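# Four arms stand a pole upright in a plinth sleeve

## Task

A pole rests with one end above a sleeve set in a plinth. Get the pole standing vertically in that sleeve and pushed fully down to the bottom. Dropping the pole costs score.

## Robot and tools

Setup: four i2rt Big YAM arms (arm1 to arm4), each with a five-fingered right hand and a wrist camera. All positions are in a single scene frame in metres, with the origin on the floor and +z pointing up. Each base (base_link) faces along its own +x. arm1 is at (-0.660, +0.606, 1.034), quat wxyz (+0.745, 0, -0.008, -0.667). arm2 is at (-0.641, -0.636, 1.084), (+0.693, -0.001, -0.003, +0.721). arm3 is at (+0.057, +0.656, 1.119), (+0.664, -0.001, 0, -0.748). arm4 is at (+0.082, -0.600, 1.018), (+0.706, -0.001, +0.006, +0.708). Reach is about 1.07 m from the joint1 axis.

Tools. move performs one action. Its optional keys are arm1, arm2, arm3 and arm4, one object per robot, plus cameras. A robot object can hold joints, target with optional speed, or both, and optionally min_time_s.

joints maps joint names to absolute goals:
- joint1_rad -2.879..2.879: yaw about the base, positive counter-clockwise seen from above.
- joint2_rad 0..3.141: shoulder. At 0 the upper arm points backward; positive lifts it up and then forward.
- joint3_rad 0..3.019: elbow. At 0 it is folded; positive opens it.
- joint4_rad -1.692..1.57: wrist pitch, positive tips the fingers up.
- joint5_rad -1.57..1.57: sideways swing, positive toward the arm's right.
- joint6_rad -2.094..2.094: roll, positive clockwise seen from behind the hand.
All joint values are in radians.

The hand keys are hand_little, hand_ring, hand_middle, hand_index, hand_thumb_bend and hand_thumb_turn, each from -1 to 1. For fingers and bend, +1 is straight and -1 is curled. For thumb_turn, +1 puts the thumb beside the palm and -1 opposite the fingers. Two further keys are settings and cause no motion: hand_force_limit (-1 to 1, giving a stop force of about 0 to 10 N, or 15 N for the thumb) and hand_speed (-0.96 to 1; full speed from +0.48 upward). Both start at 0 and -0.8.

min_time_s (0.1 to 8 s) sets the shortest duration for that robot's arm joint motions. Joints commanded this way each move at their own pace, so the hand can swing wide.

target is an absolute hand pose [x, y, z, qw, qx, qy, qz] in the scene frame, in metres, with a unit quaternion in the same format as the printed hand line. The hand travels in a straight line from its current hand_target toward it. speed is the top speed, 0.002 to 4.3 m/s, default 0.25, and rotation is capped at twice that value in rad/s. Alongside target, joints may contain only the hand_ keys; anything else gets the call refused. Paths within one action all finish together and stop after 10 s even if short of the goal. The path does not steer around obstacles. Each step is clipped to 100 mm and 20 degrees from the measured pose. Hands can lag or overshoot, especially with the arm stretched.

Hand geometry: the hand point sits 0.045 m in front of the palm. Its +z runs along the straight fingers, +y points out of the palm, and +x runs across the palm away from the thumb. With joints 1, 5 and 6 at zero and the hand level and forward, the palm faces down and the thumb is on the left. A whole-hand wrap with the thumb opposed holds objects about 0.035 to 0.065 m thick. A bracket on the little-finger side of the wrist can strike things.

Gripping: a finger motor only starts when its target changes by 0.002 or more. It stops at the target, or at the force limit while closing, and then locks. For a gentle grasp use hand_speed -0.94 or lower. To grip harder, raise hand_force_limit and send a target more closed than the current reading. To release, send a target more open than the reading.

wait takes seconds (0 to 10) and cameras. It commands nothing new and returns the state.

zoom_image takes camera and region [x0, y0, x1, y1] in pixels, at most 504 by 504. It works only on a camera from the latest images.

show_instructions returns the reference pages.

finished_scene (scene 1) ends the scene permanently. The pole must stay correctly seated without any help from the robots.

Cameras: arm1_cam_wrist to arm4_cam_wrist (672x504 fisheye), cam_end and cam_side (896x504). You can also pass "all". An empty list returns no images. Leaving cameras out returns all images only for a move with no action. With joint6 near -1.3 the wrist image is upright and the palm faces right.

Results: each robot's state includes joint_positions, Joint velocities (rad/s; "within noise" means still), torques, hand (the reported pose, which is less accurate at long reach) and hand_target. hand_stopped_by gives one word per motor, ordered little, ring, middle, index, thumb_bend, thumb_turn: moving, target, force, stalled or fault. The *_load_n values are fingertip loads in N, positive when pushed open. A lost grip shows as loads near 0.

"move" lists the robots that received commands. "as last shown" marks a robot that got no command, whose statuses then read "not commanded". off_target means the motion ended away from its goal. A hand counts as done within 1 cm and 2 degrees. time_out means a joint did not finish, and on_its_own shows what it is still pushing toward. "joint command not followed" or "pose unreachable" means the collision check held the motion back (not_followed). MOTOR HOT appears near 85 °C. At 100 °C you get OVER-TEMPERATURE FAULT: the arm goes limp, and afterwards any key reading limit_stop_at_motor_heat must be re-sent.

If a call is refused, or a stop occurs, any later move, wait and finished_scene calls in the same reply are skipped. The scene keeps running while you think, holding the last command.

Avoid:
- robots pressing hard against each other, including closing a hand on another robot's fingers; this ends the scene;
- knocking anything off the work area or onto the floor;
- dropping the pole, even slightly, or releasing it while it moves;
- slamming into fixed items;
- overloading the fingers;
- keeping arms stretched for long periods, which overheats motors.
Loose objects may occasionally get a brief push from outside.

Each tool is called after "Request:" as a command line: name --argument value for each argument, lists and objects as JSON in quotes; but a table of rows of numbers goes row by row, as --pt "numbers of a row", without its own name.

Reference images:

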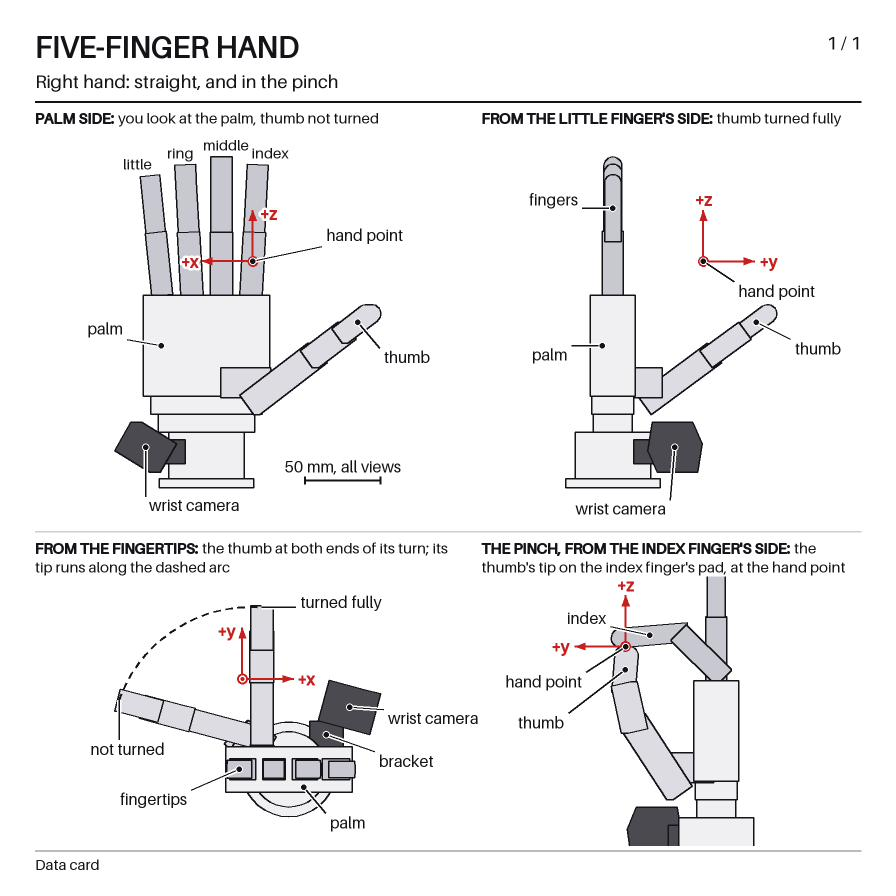

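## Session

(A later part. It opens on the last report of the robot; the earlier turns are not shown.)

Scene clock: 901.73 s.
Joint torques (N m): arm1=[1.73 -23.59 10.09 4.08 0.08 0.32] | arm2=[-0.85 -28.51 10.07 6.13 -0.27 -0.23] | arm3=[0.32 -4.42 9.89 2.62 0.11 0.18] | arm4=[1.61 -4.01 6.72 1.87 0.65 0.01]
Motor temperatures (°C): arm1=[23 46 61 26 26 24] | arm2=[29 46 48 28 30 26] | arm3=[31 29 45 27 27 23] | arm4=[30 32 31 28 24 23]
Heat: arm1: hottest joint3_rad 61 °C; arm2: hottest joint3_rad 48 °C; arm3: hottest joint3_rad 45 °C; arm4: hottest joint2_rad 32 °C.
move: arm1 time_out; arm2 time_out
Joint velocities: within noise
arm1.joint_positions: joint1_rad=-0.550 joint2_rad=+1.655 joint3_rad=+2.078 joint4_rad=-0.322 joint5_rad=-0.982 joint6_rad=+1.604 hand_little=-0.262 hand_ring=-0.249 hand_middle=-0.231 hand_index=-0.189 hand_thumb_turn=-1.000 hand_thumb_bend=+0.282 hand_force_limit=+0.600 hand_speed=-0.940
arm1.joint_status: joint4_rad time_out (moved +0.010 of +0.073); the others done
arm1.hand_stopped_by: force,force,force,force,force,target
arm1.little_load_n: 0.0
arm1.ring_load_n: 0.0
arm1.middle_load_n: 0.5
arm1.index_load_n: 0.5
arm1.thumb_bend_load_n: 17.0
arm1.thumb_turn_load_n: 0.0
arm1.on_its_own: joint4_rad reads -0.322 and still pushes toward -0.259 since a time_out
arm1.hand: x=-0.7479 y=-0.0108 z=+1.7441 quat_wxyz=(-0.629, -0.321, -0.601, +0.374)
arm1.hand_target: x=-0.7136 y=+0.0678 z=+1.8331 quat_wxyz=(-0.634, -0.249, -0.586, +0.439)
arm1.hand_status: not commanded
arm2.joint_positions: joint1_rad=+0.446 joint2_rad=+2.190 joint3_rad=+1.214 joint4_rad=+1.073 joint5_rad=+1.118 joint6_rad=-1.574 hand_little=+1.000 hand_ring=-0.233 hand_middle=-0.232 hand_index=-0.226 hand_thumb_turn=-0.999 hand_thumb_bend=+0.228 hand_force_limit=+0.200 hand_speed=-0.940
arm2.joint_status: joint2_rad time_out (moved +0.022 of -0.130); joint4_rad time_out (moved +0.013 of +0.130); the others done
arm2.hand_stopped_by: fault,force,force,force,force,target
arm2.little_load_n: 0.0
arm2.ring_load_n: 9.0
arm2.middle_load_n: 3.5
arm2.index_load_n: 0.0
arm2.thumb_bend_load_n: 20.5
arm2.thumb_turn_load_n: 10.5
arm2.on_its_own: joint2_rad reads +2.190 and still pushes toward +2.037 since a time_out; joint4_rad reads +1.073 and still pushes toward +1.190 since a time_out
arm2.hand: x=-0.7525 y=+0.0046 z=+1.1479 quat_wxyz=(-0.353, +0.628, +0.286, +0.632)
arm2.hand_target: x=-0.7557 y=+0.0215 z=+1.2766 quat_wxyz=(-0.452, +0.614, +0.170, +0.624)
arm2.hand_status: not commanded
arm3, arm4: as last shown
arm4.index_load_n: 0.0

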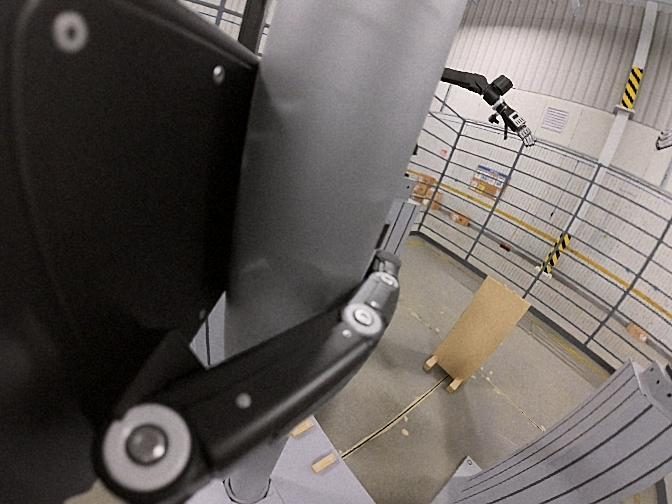

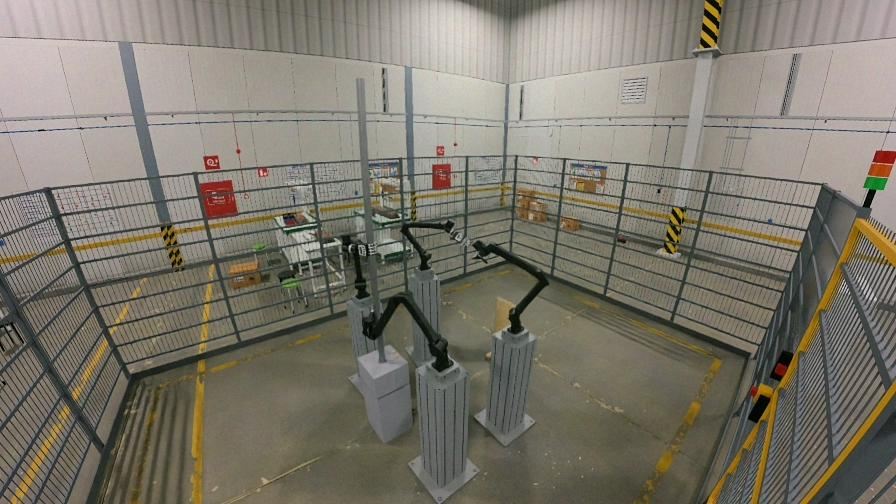

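Request:
move --arm1 '{"joints": {"joint1_rad": -0.551, "joint2_rad": 1.52, "joint3_rad": 2.064, "joint4_rad": -0.22, "joint5_rad": -0.982, "joint6_rad": 1.63}, "min_time_s": 3}' --arm2 '{"joints": {"joint1_rad": 0.437, "joint2_rad": 2.064, "joint3_rad": 1.305, "joint4_rad": 1.206, "joint5_rad": 1.114, "joint6_rad": -1.6}, "min_time_s": 3}' --cameras '["arm2_cam_wrist"]'

Request:
zoom_image --camera "arm2_cam_wrist" --region '[212, 464, 272, 504]'

Scene clock: 913.43 s.
Joint torques (N m): arm1=[1.67 -22.71 9.69 4.21 0.07 0.17] | arm2=[-0.79 -26.93 12.3 6.19 0.07 -0.14] | arm3=[0.38 -4.54 9.88 2.65 0.11 0.18] | arm4=[1.73 -4.31 6.72 1.87 0.66 0.02]
Motor temperatures (°C): arm1=[23 47 58 26 26 24] | arm2=[29 45 46 29 30 26] | arm3=[31 29 45 27 27 23] | arm4=[30 32 31 28 24 23]
Heat: arm1: hottest joint3_rad 58 °C; arm2: hottest joint3_rad 46 °C; arm3: hottest joint3_rad 45 °C; arm4: hottest joint2_rad 32 °C.
move: arm1 time_out; arm2 time_out
Joint velocities: within noise
arm1.joint_positions: joint1_rad=-0.549 joint2_rad=+1.630 joint3_rad=+2.034 joint4_rad=-0.282 joint5_rad=-0.982 joint6_rad=+1.613 hand_little=-0.262 hand_ring=-0.249 hand_middle=-0.231 hand_index=-0.189 hand_thumb_turn=-1.000 hand_thumb_bend=+0.282 hand_force_limit=+0.600 hand_speed=-0.940
arm1.joint_status: joint4_rad time_out (moved +0.040 of +0.102); the others done
arm1.hand_stopped_by: force,force,force,force,force,target
arm1.little_load_n: 0.0
arm1.ring_load_n: 0.0
arm1.middle_load_n: 0.5
arm1.index_load_n: 2.0
arm1.thumb_bend_load_n: 16.5
arm1.thumb_turn_load_n: 0.0
arm1.on_its_own: joint4_rad reads -0.282 and still pushes toward -0.220 since a time_out
arm1.hand: x=-0.7444 y=-0.0041 z=+1.7434 quat_wxyz=(-0.632, -0.315, -0.599, +0.378)
arm1.hand_target: x=-0.7138 y=+0.0679 z=+1.8238 quat_wxyz=(-0.634, -0.247, -0.585, +0.441)
arm1.hand_status: not commanded
arm2.joint_positions: joint1_rad=+0.443 joint2_rad=+2.195 joint3_rad=+1.214 joint4_rad=+1.086 joint5_rad=+1.109 joint6_rad=-1.581 hand_little=+1.000 hand_ring=-0.233 hand_middle=-0.232 hand_index=-0.226 hand_thumb_turn=-0.999 hand_thumb_bend=+0.228 hand_force_limit=+0.200 hand_speed=-0.940
arm2.joint_status: joint3_rad time_out (moved +0.000 of +0.091); joint4_rad time_out (moved +0.012 of +0.133); the others done
arm2.hand_stopped_by: fault,force,force,force,force,target
arm2.little_load_n: 0.0
arm2.ring_load_n: 11.5
arm2.middle_load_n: 4.0
arm2.index_load_n: 0.0
arm2.thumb_bend_load_n: 21.0
arm2.thumb_turn_load_n: 9.0
arm2.on_its_own: joint3_rad reads +1.214 and still pushes toward +1.305 since a time_out; joint4_rad reads +1.086 and still pushes toward +1.206 since a time_out
arm2.hand: x=-0.7511 y=+0.0062 z=+1.1467 quat_wxyz=(-0.355, +0.626, +0.288, +0.632)
arm2.hand_target: x=-0.7592 y=+0.0294 z=+1.2733 quat_wxyz=(-0.458, +0.613, +0.163, +0.623)
arm2.hand_status: not commanded
arm3, arm4: as last shown
arm3.index_load_n: 0.5

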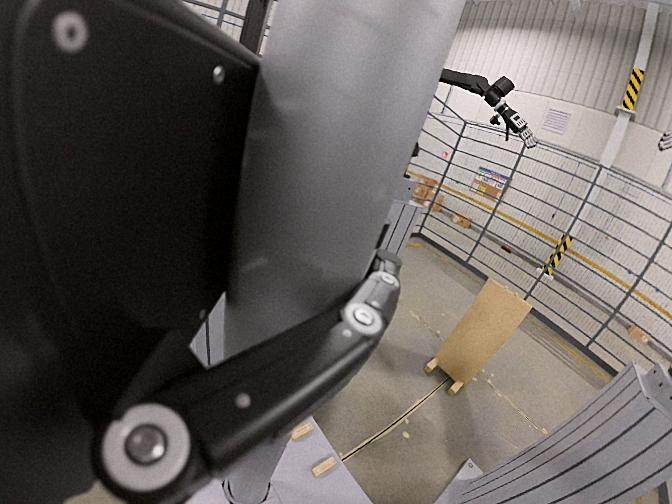

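Scaled by 8.400 from the camera's image (finer frame: 960x720).

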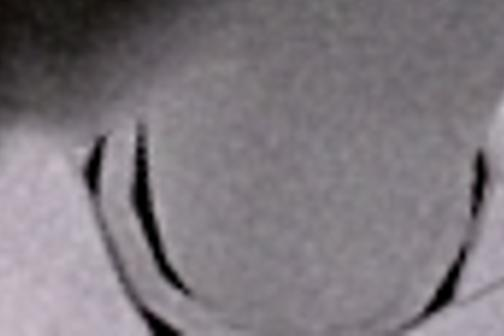

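Request:
move --arm1 '{"joints": {"joint1_rad": -0.539, "joint5_rad": -0.974}, "min_time_s": 2}' --arm2 '{"joints": {"joint1_rad": 0.431, "joint5_rad": 1.108}, "min_time_s": 2}' --cameras '["arm2_cam_wrist", "cam_side", "cam_end"]'

Request:
zoom_image --camera "arm2_cam_wrist" --region '[212, 464, 272, 504]'

Request:
zoom_image --camera "cam_side" --region '[330, 60, 390, 120]'

Request:
zoom_image --camera "cam_end" --region '[415, 85, 475, 145]'

Scene clock: 919.47 s.
Joint torques (N m): arm1=[2.84 -22.59 9.52 4.11 0.14 0.22] | arm2=[-0.91 -26.87 12.36 6.08 -0.21 -0.15] | arm3=[0.38 -4.48 9.85 2.65 0.11 0.17] | arm4=[1.79 -4.37 6.74 1.92 0.67 0.02]
Motor temperatures (°C): arm1=[23 47 56 26 26 24] | arm2=[29 44 45 29 30 26] | arm3=[31 29 45 27 27 23] | arm4=[30 32 31 28 24 23]
Heat: arm1: hottest joint3_rad 56 °C; arm2: hottest joint3_rad 45 °C; arm3: hottest joint3_rad 45 °C; arm4: hottest joint2_rad 32 °C.
move: arm1 done; arm2 done
Joint velocities: within noise
arm1.joint_positions: joint1_rad=-0.543 joint2_rad=+1.630 joint3_rad=+2.034 joint4_rad=-0.282 joint5_rad=-0.977 joint6_rad=+1.613 hand_little=-0.262 hand_ring=-0.249 hand_middle=-0.231 hand_index=-0.188 hand_thumb_turn=-1.000 hand_thumb_bend=+0.282 hand_force_limit=+0.600 hand_speed=-0.940
arm1.joint_status: all done
arm1.hand_stopped_by: force,force,force,force,force,target
arm1.little_load_n: 0.0
arm1.ring_load_n: 0.0
arm1.middle_load_n: 1.0
arm1.index_load_n: 3.0
arm1.thumb_bend_load_n: 16.5
arm1.thumb_turn_load_n: 0.0
arm1.on_its_own: joint4_rad reads -0.282 and still pushes toward -0.220 since a time_out
arm1.hand: x=-0.7418 y=-0.0053 z=+1.7435 quat_wxyz=(-0.632, -0.315, -0.599, +0.378)
arm1.hand_target: x=-0.7082 y=+0.0662 z=+1.8243 quat_wxyz=(-0.636, -0.246, -0.585, +0.439)
arm1.hand_status: not commanded
arm2.joint_positions: joint1_rad=+0.441 joint2_rad=+2.195 joint3_rad=+1.214 joint4_rad=+1.089 joint5_rad=+1.108 joint6_rad=-1.581 hand_little=+1.000 hand_ring=-0.233 hand_middle=-0.232 hand_index=-0.226 hand_thumb_turn=-0.999 hand_thumb_bend=+0.228 hand_force_limit=+0.200 hand_speed=-0.940
arm2.joint_status: all done
arm2.hand_stopped_by: fault,force,force,force,force,target
arm2.little_load_n: 0.0
arm2.ring_load_n: 12.0
arm2.middle_load_n: 4.0
arm2.index_load_n: 0.0
arm2.thumb_bend_load_n: 21.0
arm2.thumb_turn_load_n: 8.5
arm2.on_its_own: joint3_rad reads +1.214 and still pushes toward +1.305 since a time_out; joint4_rad reads +1.089 and still pushes toward +1.206 since a time_out
arm2.hand: x=-0.7497 y=+0.0066 z=+1.1471 quat_wxyz=(-0.356, +0.626, +0.286, +0.632)
arm2.hand_target: x=-0.7560 y=+0.0310 z=+1.2740 quat_wxyz=(-0.459, +0.612, +0.163, +0.623)
arm2.hand_status: not commanded
arm3, arm4: as last shown
arm3.index_load_n: 0.0
arm3.thumb_turn_load_n: -0.5
pictures: arm2_cam_wrist, cam_end, cam_side

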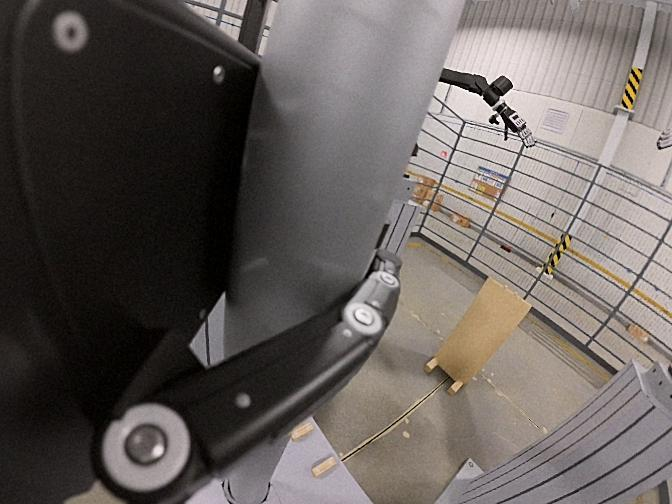

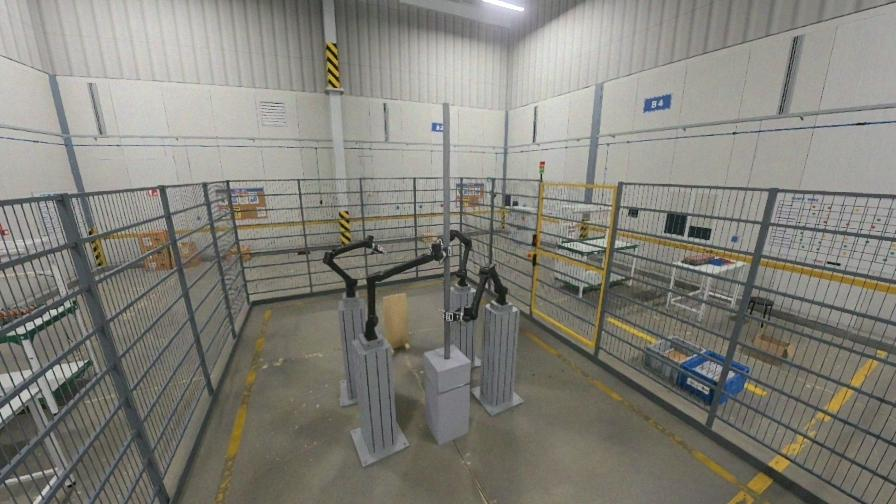

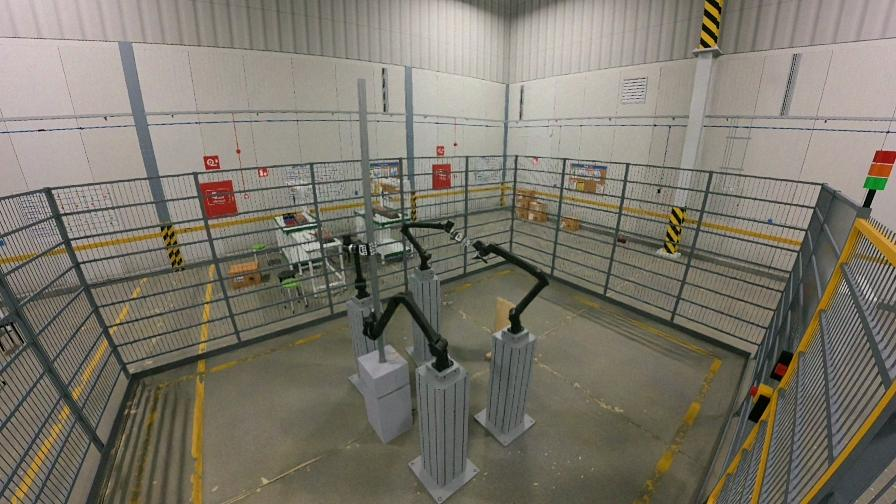

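Scaled by 8.400 from the camera's image (finer frame: 960x720).

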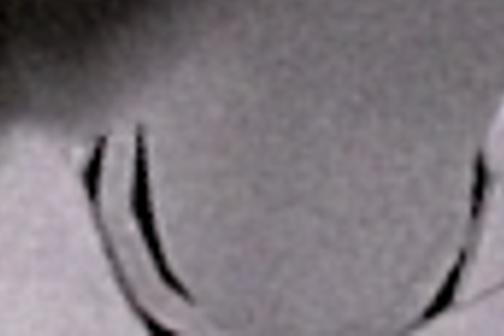

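Scaled by 8.400.

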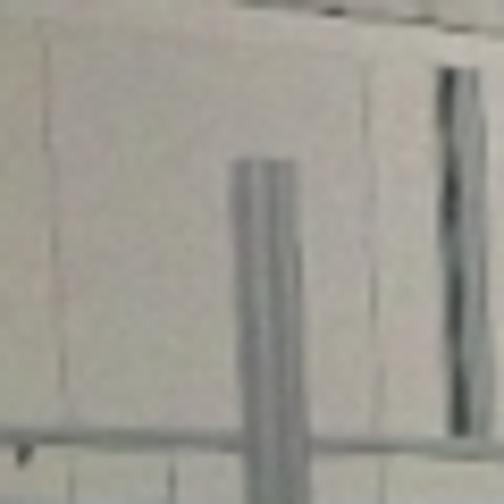

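Scaled by 8.400.

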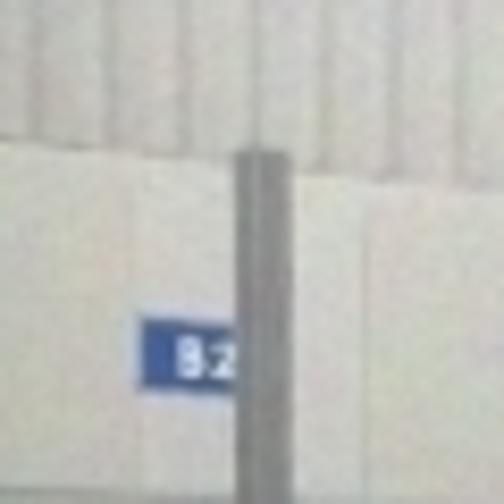

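Request:
zoom_image --camera "arm2_cam_wrist" --region '[246, 474, 276, 504]'

Request:
zoom_image --camera "arm2_cam_wrist" --region '[216, 474, 246, 504]'

Scaled by 16.800 from the camera's image (finer frame: 960x720).

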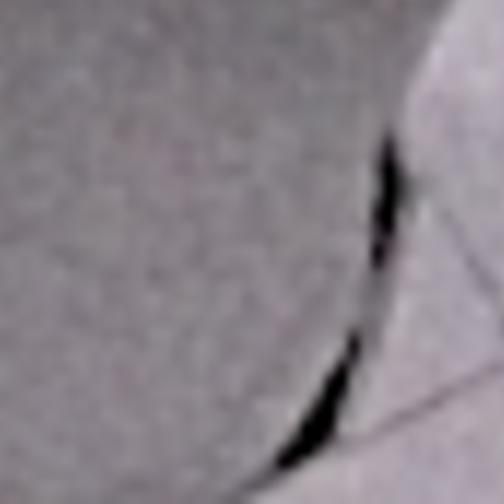

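Scaled by 16.800 from the camera's image (finer frame: 960x720).

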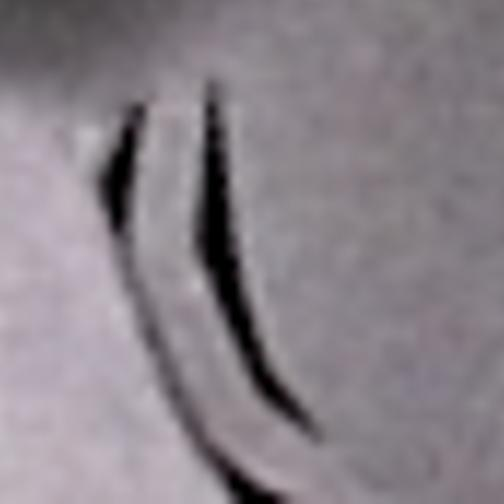

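Request:
zoom_image --camera "arm2_cam_wrist" --region '[228, 484, 268, 504]'

Scaled by 12.600 from the camera's image (finer frame: 960x720).

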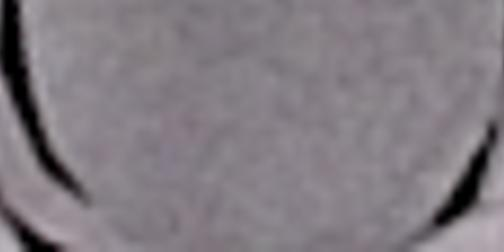

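Request:
move --arm1 '{"joints": {"joint1_rad": -0.541, "joint2_rad": 1.571, "joint3_rad": 2.165, "joint4_rad": -0.283, "joint5_rad": -0.976, "joint6_rad": 1.63}, "min_time_s": 3}' --arm2 '{"joints": {"joint1_rad": 0.435, "joint2_rad": 1.984, "joint3_rad": 1.328, "joint4_rad": 1.175, "joint5_rad": 1.108, "joint6_rad": -1.6}, "min_time_s": 3}' --cameras '["arm2_cam_wrist"]'

Request:
zoom_image --camera "arm2_cam_wrist" --region '[212, 464, 272, 504]'

Scene clock: 942.60 s.
Joint torques (N m): arm1=[2.02 -18.84 15.53 2.43 0.05 0.29] | arm2=[-1.03 -32.73 14 4.97 -0.16 -0.16] | arm3=[0.44 -4.48 9.89 2.65 0.1 0.18] | arm4=[1.79 -4.25 6.71 1.83 0.66 0.02]
Motor temperatures (°C): arm1=[22 48 54 26 26 24] | arm2=[28 43 44 29 29 26] | arm3=[31 29 45 27 27 23] | arm4=[29 32 31 28 24 22]
Heat: arm1: hottest joint3_rad 54 °C; arm2: hottest joint3_rad 44 °C; arm3: hottest joint3_rad 45 °C; arm4: hottest joint2_rad 32 °C.
move: arm1 time_out; arm2 time_out
Joint velocities: within noise
arm1.joint_positions: joint1_rad=-0.543 joint2_rad=+1.633 joint3_rad=+2.043 joint4_rad=-0.299 joint5_rad=-0.977 joint6_rad=+1.605 hand_little=-0.262 hand_ring=-0.249 hand_middle=-0.231 hand_index=-0.188 hand_thumb_turn=-1.000 hand_thumb_bend=+0.282 hand_force_limit=+0.600 hand_speed=-0.940
arm1.joint_status: joint3_rad time_out (moved +0.009 of +0.131); the others done
arm1.hand_stopped_by: force,force,force,force,force,target
arm1.little_load_n: 0.0
arm1.ring_load_n: 0.5
arm1.middle_load_n: 1.0
arm1.index_load_n: 2.0
arm1.thumb_bend_load_n: 16.5
arm1.thumb_turn_load_n: 0.0
arm1.on_its_own: joint3_rad reads +2.043 and still pushes toward +2.156 since a time_out
arm1.hand: x=-0.7416 y=-0.0057 z=+1.7437 quat_wxyz=(-0.630, -0.317, -0.600, +0.377)
arm1.hand_target: x=-0.7144 y=+0.0554 z=+1.8321 quat_wxyz=(-0.636, -0.254, -0.587, +0.432)
arm1.hand_status: not commanded
arm2.joint_positions: joint1_rad=+0.441 joint2_rad=+2.193 joint3_rad=+1.214 joint4_rad=+1.089 joint5_rad=+1.108 joint6_rad=-1.581 hand_little=+1.000 hand_ring=-0.233 hand_middle=-0.232 hand_index=-0.226 hand_thumb_turn=-0.999 hand_thumb_bend=+0.228 hand_force_limit=+0.200 hand_speed=-0.940
arm2.joint_status: joint2_rad time_out (moved -0.002 of -0.211); joint3_rad time_out (moved +0.000 of +0.114); joint4_rad time_out (moved +0.000 of +0.086); the others done
arm2.hand_stopped_by: fault,force,force,force,force,target
arm2.little_load_n: 0.0
arm2.ring_load_n: 11.5
arm2.middle_load_n: 4.0
arm2.index_load_n: 0.0
arm2.thumb_bend_load_n: 21.0
arm2.thumb_turn_load_n: 9.0
arm2.on_its_own: joint2_rad reads +2.193 and still pushes toward +1.984 since a time_out; joint3_rad reads +1.214 and still pushes toward +1.326 since a time_out; joint4_rad reads +1.089 and still pushes toward +1.175 since a time_out
arm2.hand: x=-0.7498 y=+0.0067 z=+1.1483 quat_wxyz=(-0.357, +0.626, +0.285, +0.632)
arm2.hand_target: x=-0.7583 y=+0.0292 z=+1.3288 quat_wxyz=(-0.481, +0.607, +0.137, +0.617)
arm2.hand_status: not commanded
arm3, arm4: as last shown
arm3.thumb_turn_load_n: 0.0
arm4.ring_load_n: -0.5
arm4.thumb_turn_load_n: 0.5

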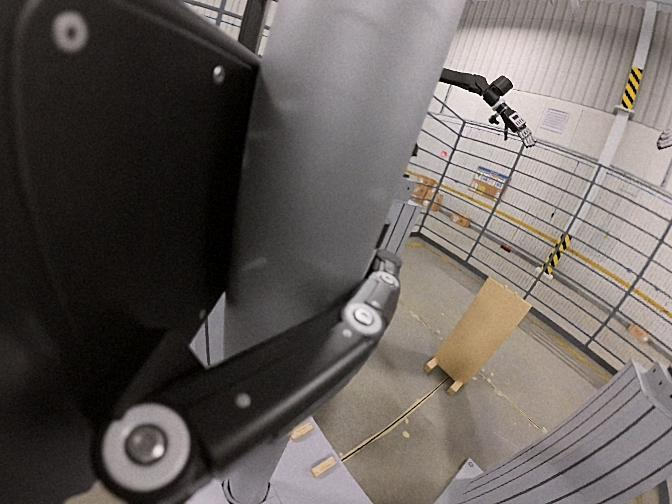

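Scaled by 8.400 from the camera's image (finer frame: 960x720).

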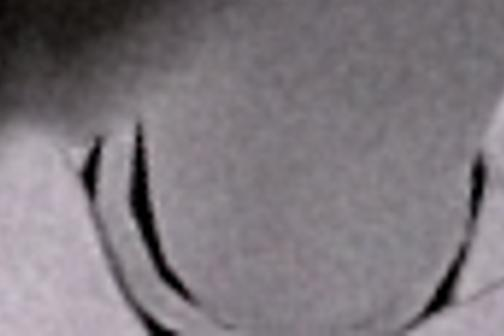

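Request:
move --arm1 '{"joints": {"joint1_rad": -0.541, "joint2_rad": 1.585, "joint3_rad": 2.185, "joint4_rad": -0.29, "joint5_rad": -0.976, "joint6_rad": 1.63}, "min_time_s": 3}' --arm2 '{"joints": {"joint1_rad": 0.436, "joint2_rad": 1.952, "joint3_rad": 1.335, "joint4_rad": 1.172, "joint5_rad": 1.106, "joint6_rad": -1.6}, "min_time_s": 3}' --cameras '["arm2_cam_wrist"]'

Request:
zoom_image --camera "arm2_cam_wrist" --region '[212, 464, 272, 504]'

Scene clock: 949.13 s.
Joint torques (N m): arm1=[2.55 -18.02 15.43 2.54 0.08 0.27] | arm2=[-1.03 -33.67 13.9 5.15 -0.26 -0.13] | arm3=[0.38 -4.48 9.87 2.65 0.1 0.18] | arm4=[1.96 -4.25 6.75 1.84 0.66 0.03]
Motor temperatures (°C): arm1=[22 47 56 26 26 24] | arm2=[28 45 44 29 29 26] | arm3=[31 29 45 27 27 23] | arm4=[29 32 31 28 24 22]
Heat: arm1: hottest joint3_rad 56 °C; arm2: hottest joint2_rad 45 °C; arm3: hottest joint3_rad 45 °C; arm4: hottest joint2_rad 32 °C.
move: arm1 time_out; arm2 time_out
Joint velocities: within noise
arm1.joint_positions: joint1_rad=-0.543 joint2_rad=+1.641 joint3_rad=+2.067 joint4_rad=-0.310 joint5_rad=-0.977 joint6_rad=+1.608 hand_little=-0.262 hand_ring=-0.249 hand_middle=-0.231 hand_index=-0.188 hand_thumb_turn=-1.000 hand_thumb_bend=+0.282 hand_force_limit=+0.600 hand_speed=-0.940
arm1.joint_status: joint3_rad time_out (moved +0.024 of +0.142); the others done
arm1.hand_stopped_by: force,force,force,force,force,target
arm1.little_load_n: 0.0
arm1.ring_load_n: 0.0
arm1.middle_load_n: 1.0
arm1.index_load_n: 3.0
arm1.thumb_bend_load_n: 16.5
arm1.thumb_turn_load_n: 0.0
arm1.on_its_own: joint3_rad reads +2.067 and still pushes toward +2.180 since a time_out
arm1.hand: x=-0.7419 y=-0.0060 z=+1.7492 quat_wxyz=(-0.631, -0.316, -0.600, +0.378)
arm1.hand_target: x=-0.7158 y=+0.0524 z=+1.8343 quat_wxyz=(-0.636, -0.253, -0.587, +0.433)
arm1.hand_status: not commanded
arm2.joint_positions: joint1_rad=+0.441 joint2_rad=+2.180 joint3_rad=+1.214 joint4_rad=+1.078 joint5_rad=+1.108 joint6_rad=-1.581 hand_little=+1.000 hand_ring=-0.233 hand_middle=-0.232 hand_index=-0.226 hand_thumb_turn=-0.999 hand_thumb_bend=+0.228 hand_force_limit=+0.200 hand_speed=-0.940
arm2.joint_status: joint2_rad time_out (moved -0.013 of -0.241); joint3_rad time_out (moved +0.000 of +0.121); joint4_rad time_out (moved -0.011 of +0.083); the others done
arm2.hand_stopped_by: fault,force,force,force,force,target
arm2.little_load_n: 0.0
arm2.ring_load_n: 12.0
arm2.middle_load_n: 4.0
arm2.index_load_n: 0.0
arm2.thumb_bend_load_n: 21.0
arm2.thumb_turn_load_n: 9.0
arm2.on_its_own: joint2_rad reads +2.180 and still pushes toward +1.952 since a time_out; joint3_rad reads +1.214 and still pushes toward +1.326 since a time_out; joint4_rad reads +1.078 and still pushes toward +1.172 since a time_out
arm2.hand: x=-0.7501 y=+0.0073 z=+1.1552 quat_wxyz=(-0.358, +0.626, +0.284, +0.632)
arm2.hand_target: x=-0.7574 y=+0.0259 z=+1.3490 quat_wxyz=(-0.491, +0.604, +0.127, +0.615)
arm2.hand_status: not commanded
arm3, arm4: as last shown
arm4.ring_load_n: 0.0
arm4.thumb_turn_load_n: 0.0

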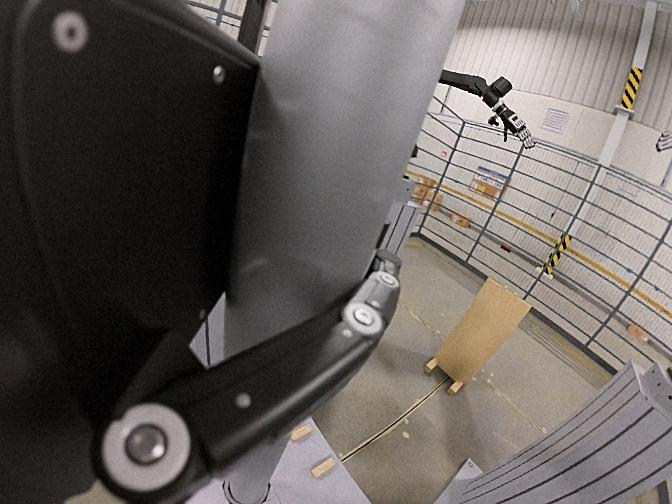

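Scaled by 8.400 from the camera's image (finer frame: 960x720).

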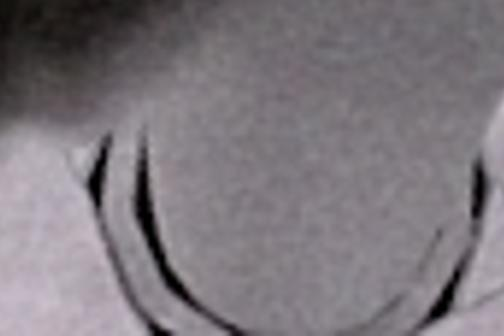

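Request:
move --arm1 '{"joints": {"joint1_rad": -0.54, "joint2_rad": 1.523, "joint3_rad": 2.068, "joint4_rad": -0.221, "joint5_rad": -0.976, "joint6_rad": 1.63}, "min_time_s": 3}' --arm2 '{"joints": {"joint1_rad": 0.431, "joint2_rad": 2.067, "joint3_rad": 1.345, "joint4_rad": 1.203, "joint5_rad": 1.106, "joint6_rad": -1.6}, "min_time_s": 3}' --cameras '["arm2_cam_wrist"]'

Request:
zoom_image --camera "arm2_cam_wrist" --region '[212, 464, 272, 504]'

Scene clock: 959.00 s.
Joint torques (N m): arm1=[2.26 -22.65 9.61 4.55 0.08 0.28] | arm2=[-0.79 -26.81 13.79 6 -0.26 -0.19] | arm3=[0.32 -4.48 9.88 2.63 0.11 0.18] | arm4=[1.9 -4.13 6.72 1.92 0.66 0.03]
Motor temperatures (°C): arm1=[22 47 56 26 26 24] | arm2=[28 46 44 29 29 26] | arm3=[31 29 45 27 27 23] | arm4=[29 32 31 28 24 22]
Heat: arm1: hottest joint3_rad 56 °C; arm2: hottest joint2_rad 46 °C; arm3: hottest joint3_rad 45 °C; arm4: hottest joint2_rad 32 °C.
move: arm1 time_out; arm2 time_out
Joint velocities: within noise
arm1.joint_positions: joint1_rad=-0.543 joint2_rad=+1.630 joint3_rad=+2.035 joint4_rad=-0.287 joint5_rad=-0.977 joint6_rad=+1.609 hand_little=-0.262 hand_ring=-0.249 hand_middle=-0.231 hand_index=-0.188 hand_thumb_turn=-1.000 hand_thumb_bend=+0.282 hand_force_limit=+0.600 hand_speed=-0.940
arm1.joint_status: joint4_rad time_out (moved +0.023 of +0.089); the others done
arm1.hand_stopped_by: force,force,force,force,force,target
arm1.little_load_n: 0.0
arm1.ring_load_n: 0.0
arm1.middle_load_n: 1.0
arm1.index_load_n: 3.0
arm1.thumb_bend_load_n: 16.5
arm1.thumb_turn_load_n: 0.0
arm1.on_its_own: joint4_rad reads -0.287 and still pushes toward -0.221 since a time_out
arm1.hand: x=-0.7412 y=-0.0051 z=+1.7434 quat_wxyz=(-0.631, -0.315, -0.600, +0.378)
arm1.hand_target: x=-0.7088 y=+0.0658 z=+1.8245 quat_wxyz=(-0.636, -0.245, -0.585, +0.439)
arm1.hand_status: not commanded
arm2.joint_positions: joint1_rad=+0.439 joint2_rad=+2.198 joint3_rad=+1.219 joint4_rad=+1.088 joint5_rad=+1.108 joint6_rad=-1.581 hand_little=+1.000 hand_ring=-0.233 hand_middle=-0.232 hand_index=-0.226 hand_thumb_turn=-0.999 hand_thumb_bend=+0.228 hand_force_limit=+0.200 hand_speed=-0.940
arm2.joint_status: joint3_rad time_out (moved +0.005 of +0.131); joint4_rad time_out (moved +0.010 of +0.125); the others done
arm2.hand_stopped_by: fault,force,force,force,force,target
arm2.little_load_n: 0.0
arm2.ring_load_n: 11.5
arm2.middle_load_n: 4.0
arm2.index_load_n: 0.0
arm2.thumb_bend_load_n: 21.5
arm2.thumb_turn_load_n: 9.0
arm2.on_its_own: joint3_rad reads +1.219 and still pushes toward +1.331 since a time_out; joint4_rad reads +1.088 and still pushes toward +1.203 since a time_out
arm2.hand: x=-0.7492 y=+0.0081 z=+1.1472 quat_wxyz=(-0.356, +0.626, +0.285, +0.633)
arm2.hand_target: x=-0.7590 y=+0.0371 z=+1.2820 quat_wxyz=(-0.465, +0.610, +0.156, +0.622)
arm2.hand_status: not commanded
arm3, arm4: as last shown
arm4.middle_load_n: -0.5

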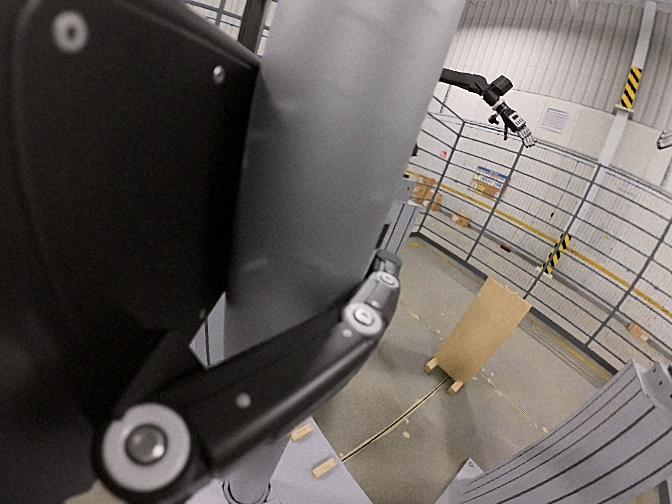

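Scaled by 8.400 from the camera's image (finer frame: 960x720).

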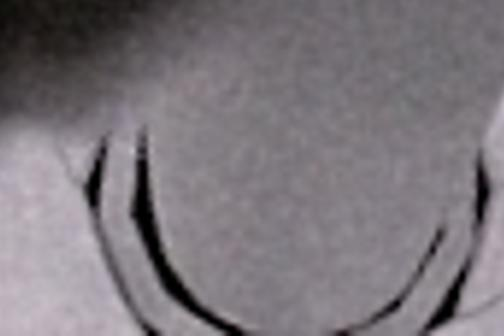

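Request:
move --arm1 '{"joints": {"joint1_rad": -0.54, "joint2_rad": 1.507, "joint3_rad": 2.014, "joint4_rad": -0.19, "joint5_rad": -0.976, "joint6_rad": 1.63}, "min_time_s": 3}' --arm2 '{"joints": {"joint1_rad": 0.431, "joint2_rad": 2.093, "joint3_rad": 1.345, "joint4_rad": 1.225, "joint5_rad": 1.106, "joint6_rad": -1.6}, "min_time_s": 3}' --cameras '["arm2_cam_wrist"]'

Request:
zoom_image --camera "arm2_cam_wrist" --region '[212, 464, 272, 504]'

Scene clock: 969.30 s.
Joint torques (N m): arm1=[2.84 -21.71 9.21 4.1 0.1 0.19] | arm2=[-0.79 -25.88 13.94 5.96 -0.17 -0.02] | arm3=[0.38 -4.48 9.89 2.62 0.11 0.18] | arm4=[1.85 -4.42 6.75 1.81 0.66 0.02]
Motor temperatures (°C): arm1=[22 47 54 27 26 24] | arm2=[28 46 44 29 29 26] | arm3=[31 29 45 27 27 23] | arm4=[29 32 31 28 24 22]
Heat: arm1: hottest joint3_rad 54 °C; arm2: hottest joint2_rad 46 °C; arm3: hottest joint3_rad 45 °C; arm4: hottest joint2_rad 32 °C.
move: arm1 time_out; arm2 time_out
Joint velocities: within noise
arm1.joint_positions: joint1_rad=-0.542 joint2_rad=+1.601 joint3_rad=+1.989 joint4_rad=-0.250 joint5_rad=-0.977 joint6_rad=+1.616 hand_little=-0.262 hand_ring=-0.249 hand_middle=-0.231 hand_index=-0.188 hand_thumb_turn=-1.000 hand_thumb_bend=+0.282 hand_force_limit=+0.600 hand_speed=-0.940
arm1.joint_status: joint4_rad time_out (moved +0.038 of +0.097); the others done
arm1.hand_stopped_by: force,force,force,force,force,target
arm1.little_load_n: 0.0
arm1.ring_load_n: 0.0
arm1.middle_load_n: 0.5
arm1.index_load_n: 4.0
arm1.thumb_bend_load_n: 16.5
arm1.thumb_turn_load_n: 0.0
arm1.on_its_own: joint4_rad reads -0.250 and still pushes toward -0.190 since a time_out
arm1.hand: x=-0.7374 y=+0.0029 z=+1.7425 quat_wxyz=(-0.633, -0.310, -0.598, +0.382)
arm1.hand_target: x=-0.7094 y=+0.0642 z=+1.8119 quat_wxyz=(-0.636, -0.248, -0.586, +0.437)
arm1.hand_status: not commanded
arm2.joint_positions: joint1_rad=+0.436 joint2_rad=+2.210 joint3_rad=+1.230 joint4_rad=+1.110 joint5_rad=+1.106 joint6_rad=-1.597 hand_little=+1.000 hand_ring=-0.233 hand_middle=-0.232 hand_index=-0.226 hand_thumb_turn=-0.999 hand_thumb_bend=+0.228 hand_force_limit=+0.200 hand_speed=-0.940
arm2.joint_status: joint3_rad time_out (moved +0.011 of +0.126); joint4_rad time_out (moved +0.022 of +0.137); the others done
arm2.hand_stopped_by: fault,force,force,force,force,target
arm2.little_load_n: 0.0
arm2.ring_load_n: 15.0
arm2.middle_load_n: 4.5
arm2.index_load_n: 0.0
arm2.thumb_bend_load_n: 22.0
arm2.thumb_turn_load_n: 6.0
arm2.on_its_own: joint3_rad reads +1.230 and still pushes toward +1.343 since a time_out; joint4_rad reads +1.110 and still pushes toward +1.225 since a time_out
arm2.hand: x=-0.7485 y=+0.0112 z=+1.1463 quat_wxyz=(-0.357, +0.624, +0.282, +0.635)
arm2.hand_target: x=-0.7608 y=+0.0404 z=+1.2723 quat_wxyz=(-0.468, +0.610, +0.153, +0.621)
arm2.hand_status: not commanded
arm3.joint_positions: joint1_rad=+0.682 joint2_rad=+0.839 joint3_rad=+0.944 joint4_rad=-0.522 joint5_rad=+0.146 joint6_rad=+0.908 hand_little=+0.900 hand_ring=+0.900 hand_middle=+0.900 hand_index=+0.900 hand_thumb_turn=-1.000 hand_thumb_bend=+1.000 hand_force_limit=+0.200 hand_speed=-0.700
arm3.joint_status: not commanded
arm3.hand_stopped_by: target,target,target,target,target,target
arm3.little_load_n: 0.0
arm3.ring_load_n: 0.0
arm3.middle_load_n: 0.0
arm3.index_load_n: 0.0
arm3.thumb_bend_load_n: 0.0
arm3.thumb_turn_load_n: 0.0
arm3.hand: x=+0.3277 y=+0.2980 z=+1.4925 quat_wxyz=(-0.319, -0.182, -0.817, +0.445)
arm3.hand_target: x=+0.3299 y=+0.3000 z=+1.5000 quat_wxyz=(-0.330, -0.185, -0.809, +0.450)
arm3.hand_status: not commanded
arm4.joint_positions: joint1_rad=+0.682 joint2_rad=+1.024 joint3_rad=+1.487 joint4_rad=-1.210 joint5_rad=+0.994 joint6_rad=-0.276 hand_little=+0.900 hand_ring=+0.900 hand_middle=+0.900 hand_index=+0.900 hand_thumb_turn=-1.000 hand_thumb_bend=+1.000 hand_force_limit=+0.200 hand_speed=-0.500
arm4.joint_status: not commanded
arm4.hand_stopped_by: target,target,target,target,target,target
arm4.little_load_n: 0.0
arm4.ring_load_n: 0.0
arm4.middle_load_n: 0.0
arm4.index_load_n: 0.0
arm4.thumb_bend_load_n: 0.0
arm4.thumb_turn_load_n: 0.0
arm4.hand: x=+0.0042 y=-0.2491 z=+1.4964 quat_wxyz=(-0.430, +0.806, +0.203, +0.353)
arm4.hand_target: x=+0.0001 y=-0.2500 z=+1.5001 quat_wxyz=(-0.442, +0.803, +0.199, +0.347)
arm4.hand_status: not commanded

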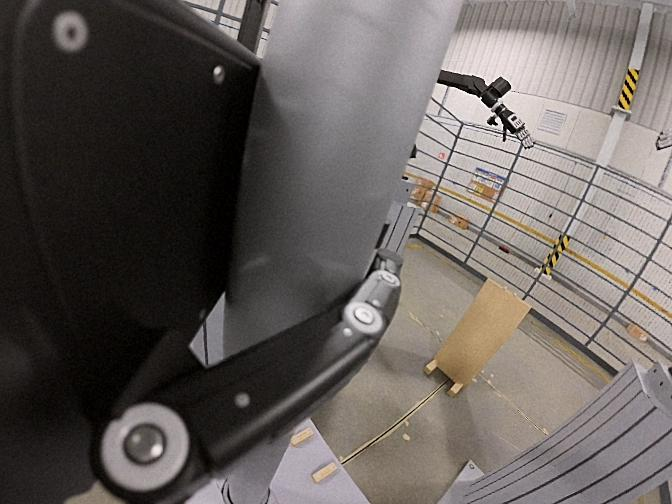

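Scaled by 8.400 from the camera's image (finer frame: 960x720).

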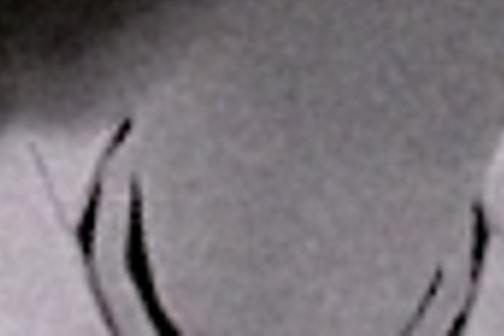

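Request:
zoom_image --camera "arm2_cam_wrist" --region '[212, 474, 242, 504]'

Request:
zoom_image --camera "arm2_cam_wrist" --region '[244, 474, 274, 504]'

Scaled by 16.800 from the camera's image (finer frame: 960x720).

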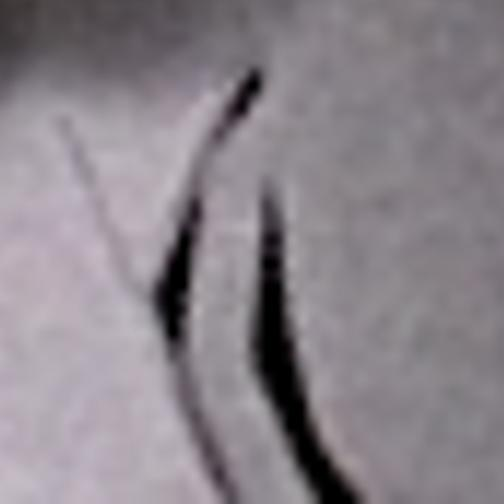

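Scaled by 16.800 from the camera's image (finer frame: 960x720).

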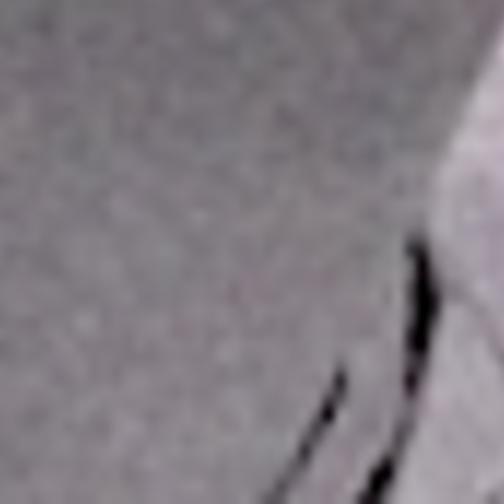

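Request:
move --arm1 '{"joints": {"joint1_rad": -0.532, "joint5_rad": -0.968}, "min_time_s": 2}' --arm2 '{"joints": {"joint1_rad": 0.441, "joint5_rad": 1.112}, "min_time_s": 2}' --cameras '["arm2_cam_wrist"]'

Request:
zoom_image --camera "arm2_cam_wrist" --region '[212, 474, 242, 504]'

Request:
zoom_image --camera "arm2_cam_wrist" --region '[244, 474, 274, 504]'

Scene clock: 984.87 s.
Joint torques (N m): arm1=[2.32 -21.01 9.35 4.01 0.09 0.21] | arm2=[-0.03 -26.23 13.76 5.94 -0.07 -0.01] | arm3=[0.32 -4.48 9.88 2.65 0.11 0.17] | arm4=[1.85 -4.07 6.71 1.84 0.65 0.02]
Motor temperatures (°C): arm1=[22 47 52 27 26 24] | arm2=[28 45 44 29 29 26] | arm3=[31 28 45 27 26 23] | arm4=[29 32 31 28 24 22]
Heat: arm1: hottest joint3_rad 52 °C; arm2: hottest joint2_rad 45 °C; arm3: hottest joint3_rad 45 °C; arm4: hottest joint2_rad 32 °C.
move: arm1 done; arm2 done
Joint velocities: within noise
arm1.joint_positions: joint1_rad=-0.537 joint2_rad=+1.601 joint3_rad=+1.989 joint4_rad=-0.250 joint5_rad=-0.969 joint6_rad=+1.616 hand_little=-0.262 hand_ring=-0.249 hand_middle=-0.231 hand_index=-0.188 hand_thumb_turn=-1.000 hand_thumb_bend=+0.282 hand_force_limit=+0.600 hand_speed=-0.940
arm1.joint_status: all done
arm1.hand_stopped_by: force,force,force,force,force,target
arm1.little_load_n: 0.0
arm1.ring_load_n: 0.5
arm1.middle_load_n: 0.5
arm1.index_load_n: 4.0
arm1.thumb_bend_load_n: 16.5
arm1.thumb_turn_load_n: 0.0
arm1.on_its_own: joint4_rad reads -0.250 and still pushes toward -0.190 since a time_out
arm1.hand: x=-0.7353 y=+0.0015 z=+1.7427 quat_wxyz=(-0.633, -0.311, -0.597, +0.383)
arm1.hand_target: x=-0.7062 y=+0.0627 z=+1.8125 quat_wxyz=(-0.637, -0.248, -0.585, +0.437)
arm1.hand_status: not commanded
arm2.joint_positions: joint1_rad=+0.436 joint2_rad=+2.210 joint3_rad=+1.230 joint4_rad=+1.111 joint5_rad=+1.109 joint6_rad=-1.597 hand_little=+1.000 hand_ring=-0.233 hand_middle=-0.232 hand_index=-0.226 hand_thumb_turn=-0.999 hand_thumb_bend=+0.228 hand_force_limit=+0.200 hand_speed=-0.940
arm2.joint_status: all done
arm2.hand_stopped_by: fault,force,force,force,force,target
arm2.little_load_n: 0.0
arm2.ring_load_n: 15.0
arm2.middle_load_n: 4.5
arm2.index_load_n: 0.0
arm2.thumb_bend_load_n: 22.0
arm2.thumb_turn_load_n: 6.0
arm2.on_its_own: joint3_rad reads +1.230 and still pushes toward +1.343 since a time_out; joint4_rad reads +1.111 and still pushes toward +1.225 since a time_out
arm2.hand: x=-0.7481 y=+0.0108 z=+1.1464 quat_wxyz=(-0.357, +0.624, +0.281, +0.636)
arm2.hand_target: x=-0.7668 y=+0.0383 z=+1.2718 quat_wxyz=(-0.469, +0.610, +0.154, +0.619)
arm2.hand_status: not commanded
arm3, arm4: as last shown
arm4.thumb_turn_load_n: 0.5

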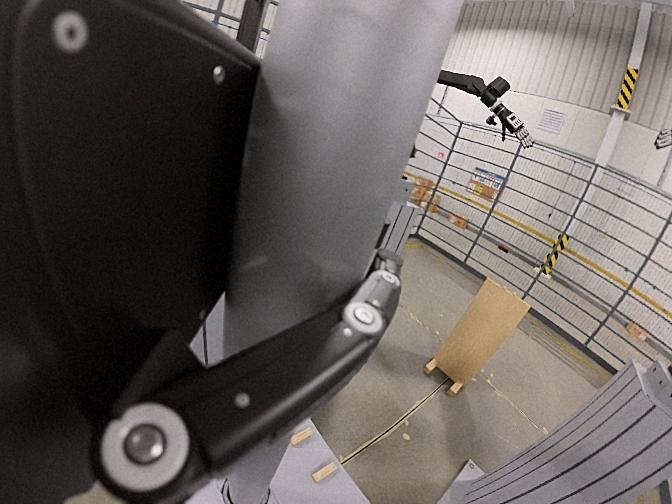

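Scaled by 16.800 from the camera's image (finer frame: 960x720).

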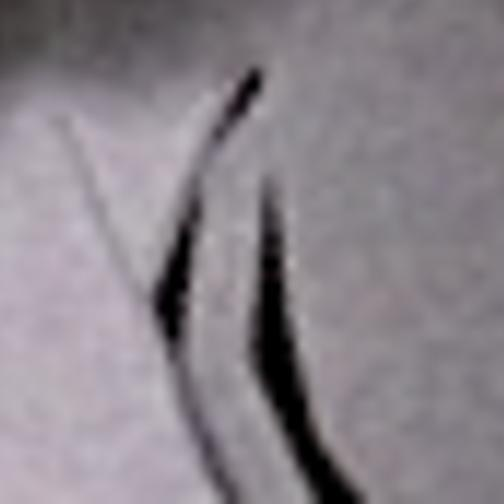

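Scaled by 16.800 from the camera's image (finer frame: 960x720).

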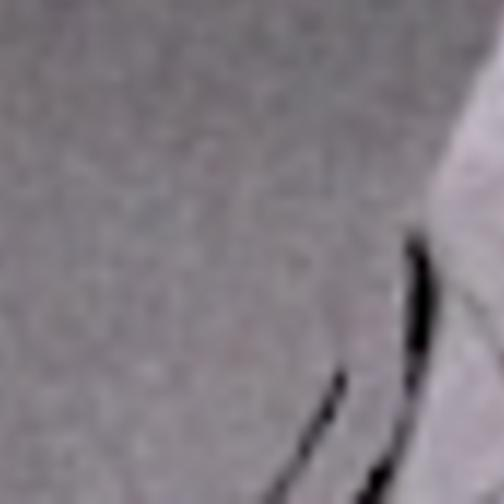

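Request:
move --arm1 '{"joints": {"joint1_rad": -0.54, "joint2_rad": 1.585, "joint3_rad": 2.18, "joint4_rad": -0.29, "joint5_rad": -0.975, "joint6_rad": 1.63}, "min_time_s": 3}' --arm2 '{"joints": {"joint1_rad": 0.436, "joint2_rad": 1.956, "joint3_rad": 1.35, "joint4_rad": 1.172, "joint5_rad": 1.106, "joint6_rad": -1.6}, "min_time_s": 3}' --cameras '["arm2_cam_wrist"]'

Request:
zoom_image --camera "arm2_cam_wrist" --region '[212, 464, 272, 504]'

Scene clock: 996.30 s.
Joint torques (N m): arm1=[1.49 -18.61 15.56 2.62 -0.06 0.22] | arm2=[-0.79 -34.43 14 5.08 -0.45 -0.11] | arm3=[0.38 -4.54 9.88 2.65 0.11 0.18] | arm4=[1.73 -4.42 6.72 1.84 0.67 0.01]
Motor temperatures (°C): arm1=[22 46 53 27 26 24] | arm2=[28 44 44 29 29 26] | arm3=[30 28 45 27 26 23] | arm4=[29 32 31 28 24 22]
Heat: arm1: hottest joint3_rad 53 °C; arm2: hottest joint2_rad 44 °C; arm3: hottest joint3_rad 45 °C; arm4: hottest joint2_rad 32 °C.
move: arm1 time_out; arm2 time_out
Joint velocities: within noise
arm1.joint_positions: joint1_rad=-0.537 joint2_rad=+1.638 joint3_rad=+2.065 joint4_rad=-0.309 joint5_rad=-0.972 joint6_rad=+1.609 hand_little=-0.262 hand_ring=-0.249 hand_middle=-0.231 hand_index=-0.188 hand_thumb_turn=-1.000 hand_thumb_bend=+0.282 hand_force_limit=+0.600 hand_speed=-0.940
arm1.joint_status: joint3_rad time_out (moved +0.076 of +0.191); the others done
arm1.hand_stopped_by: force,force,force,force,force,target
arm1.little_load_n: 0.0
arm1.ring_load_n: 0.0
arm1.middle_load_n: 1.0
arm1.index_load_n: 4.0
arm1.thumb_bend_load_n: 16.5
arm1.thumb_turn_load_n: 0.0
arm1.on_its_own: joint3_rad reads +2.065 and still pushes toward +2.178 since a time_out
arm1.hand: x=-0.7386 y=-0.0062 z=+1.7500 quat_wxyz=(-0.632, -0.316, -0.599, +0.377)
arm1.hand_target: x=-0.7155 y=+0.0518 z=+1.8335 quat_wxyz=(-0.636, -0.253, -0.587, +0.432)
arm1.hand_status: not commanded
arm2.joint_positions: joint1_rad=+0.438 joint2_rad=+2.186 joint3_rad=+1.230 joint4_rad=+1.079 joint5_rad=+1.113 joint6_rad=-1.582 hand_little=+1.000 hand_ring=-0.233 hand_middle=-0.232 hand_index=-0.226 hand_thumb_turn=-0.999 hand_thumb_bend=+0.228 hand_force_limit=+0.200 hand_speed=-0.940
arm2.joint_status: joint2_rad time_out (moved -0.025 of -0.254); joint3_rad time_out (moved +0.000 of +0.120); joint4_rad time_out (moved -0.032 of +0.061); the others done
arm2.hand_stopped_by: fault,force,force,force,force,target
arm2.little_load_n: 0.0
arm2.ring_load_n: 11.5
arm2.middle_load_n: 4.0
arm2.index_load_n: 0.0
arm2.thumb_bend_load_n: 21.5
arm2.thumb_turn_load_n: 10.0
arm2.on_its_own: joint2_rad reads +2.186 and still pushes toward +1.956 since a time_out; joint3_rad reads +1.230 and still pushes toward +1.342 since a time_out; joint4_rad reads +1.079 and still pushes toward +1.172 since a time_out
arm2.hand: x=-0.7499 y=+0.0112 z=+1.1566 quat_wxyz=(-0.358, +0.627, +0.278, +0.633)
arm2.hand_target: x=-0.7591 y=+0.0291 z=+1.3528 quat_wxyz=(-0.494, +0.603, +0.122, +0.614)
arm2.hand_status: not commanded
arm3, arm4: as last shown
arm4.ring_load_n: -0.5

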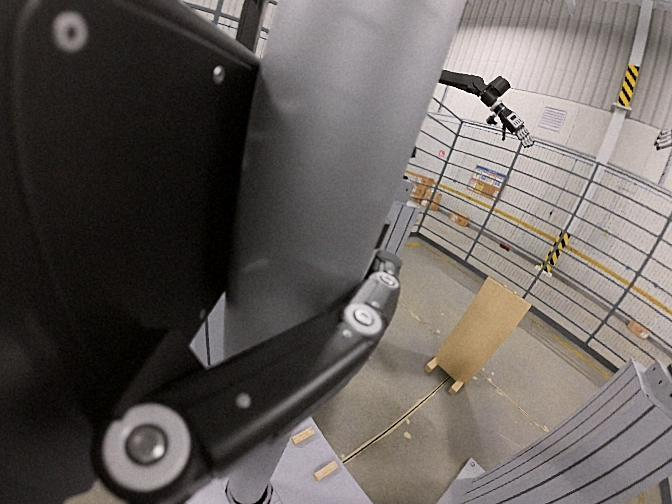

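Scaled by 8.400 from the camera's image (finer frame: 960x720).

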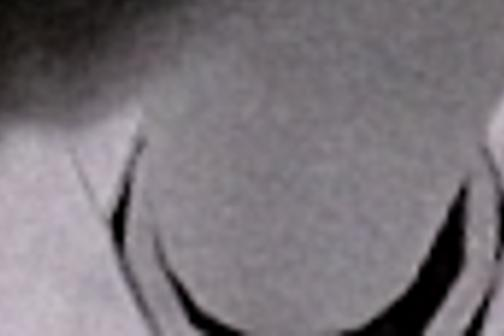

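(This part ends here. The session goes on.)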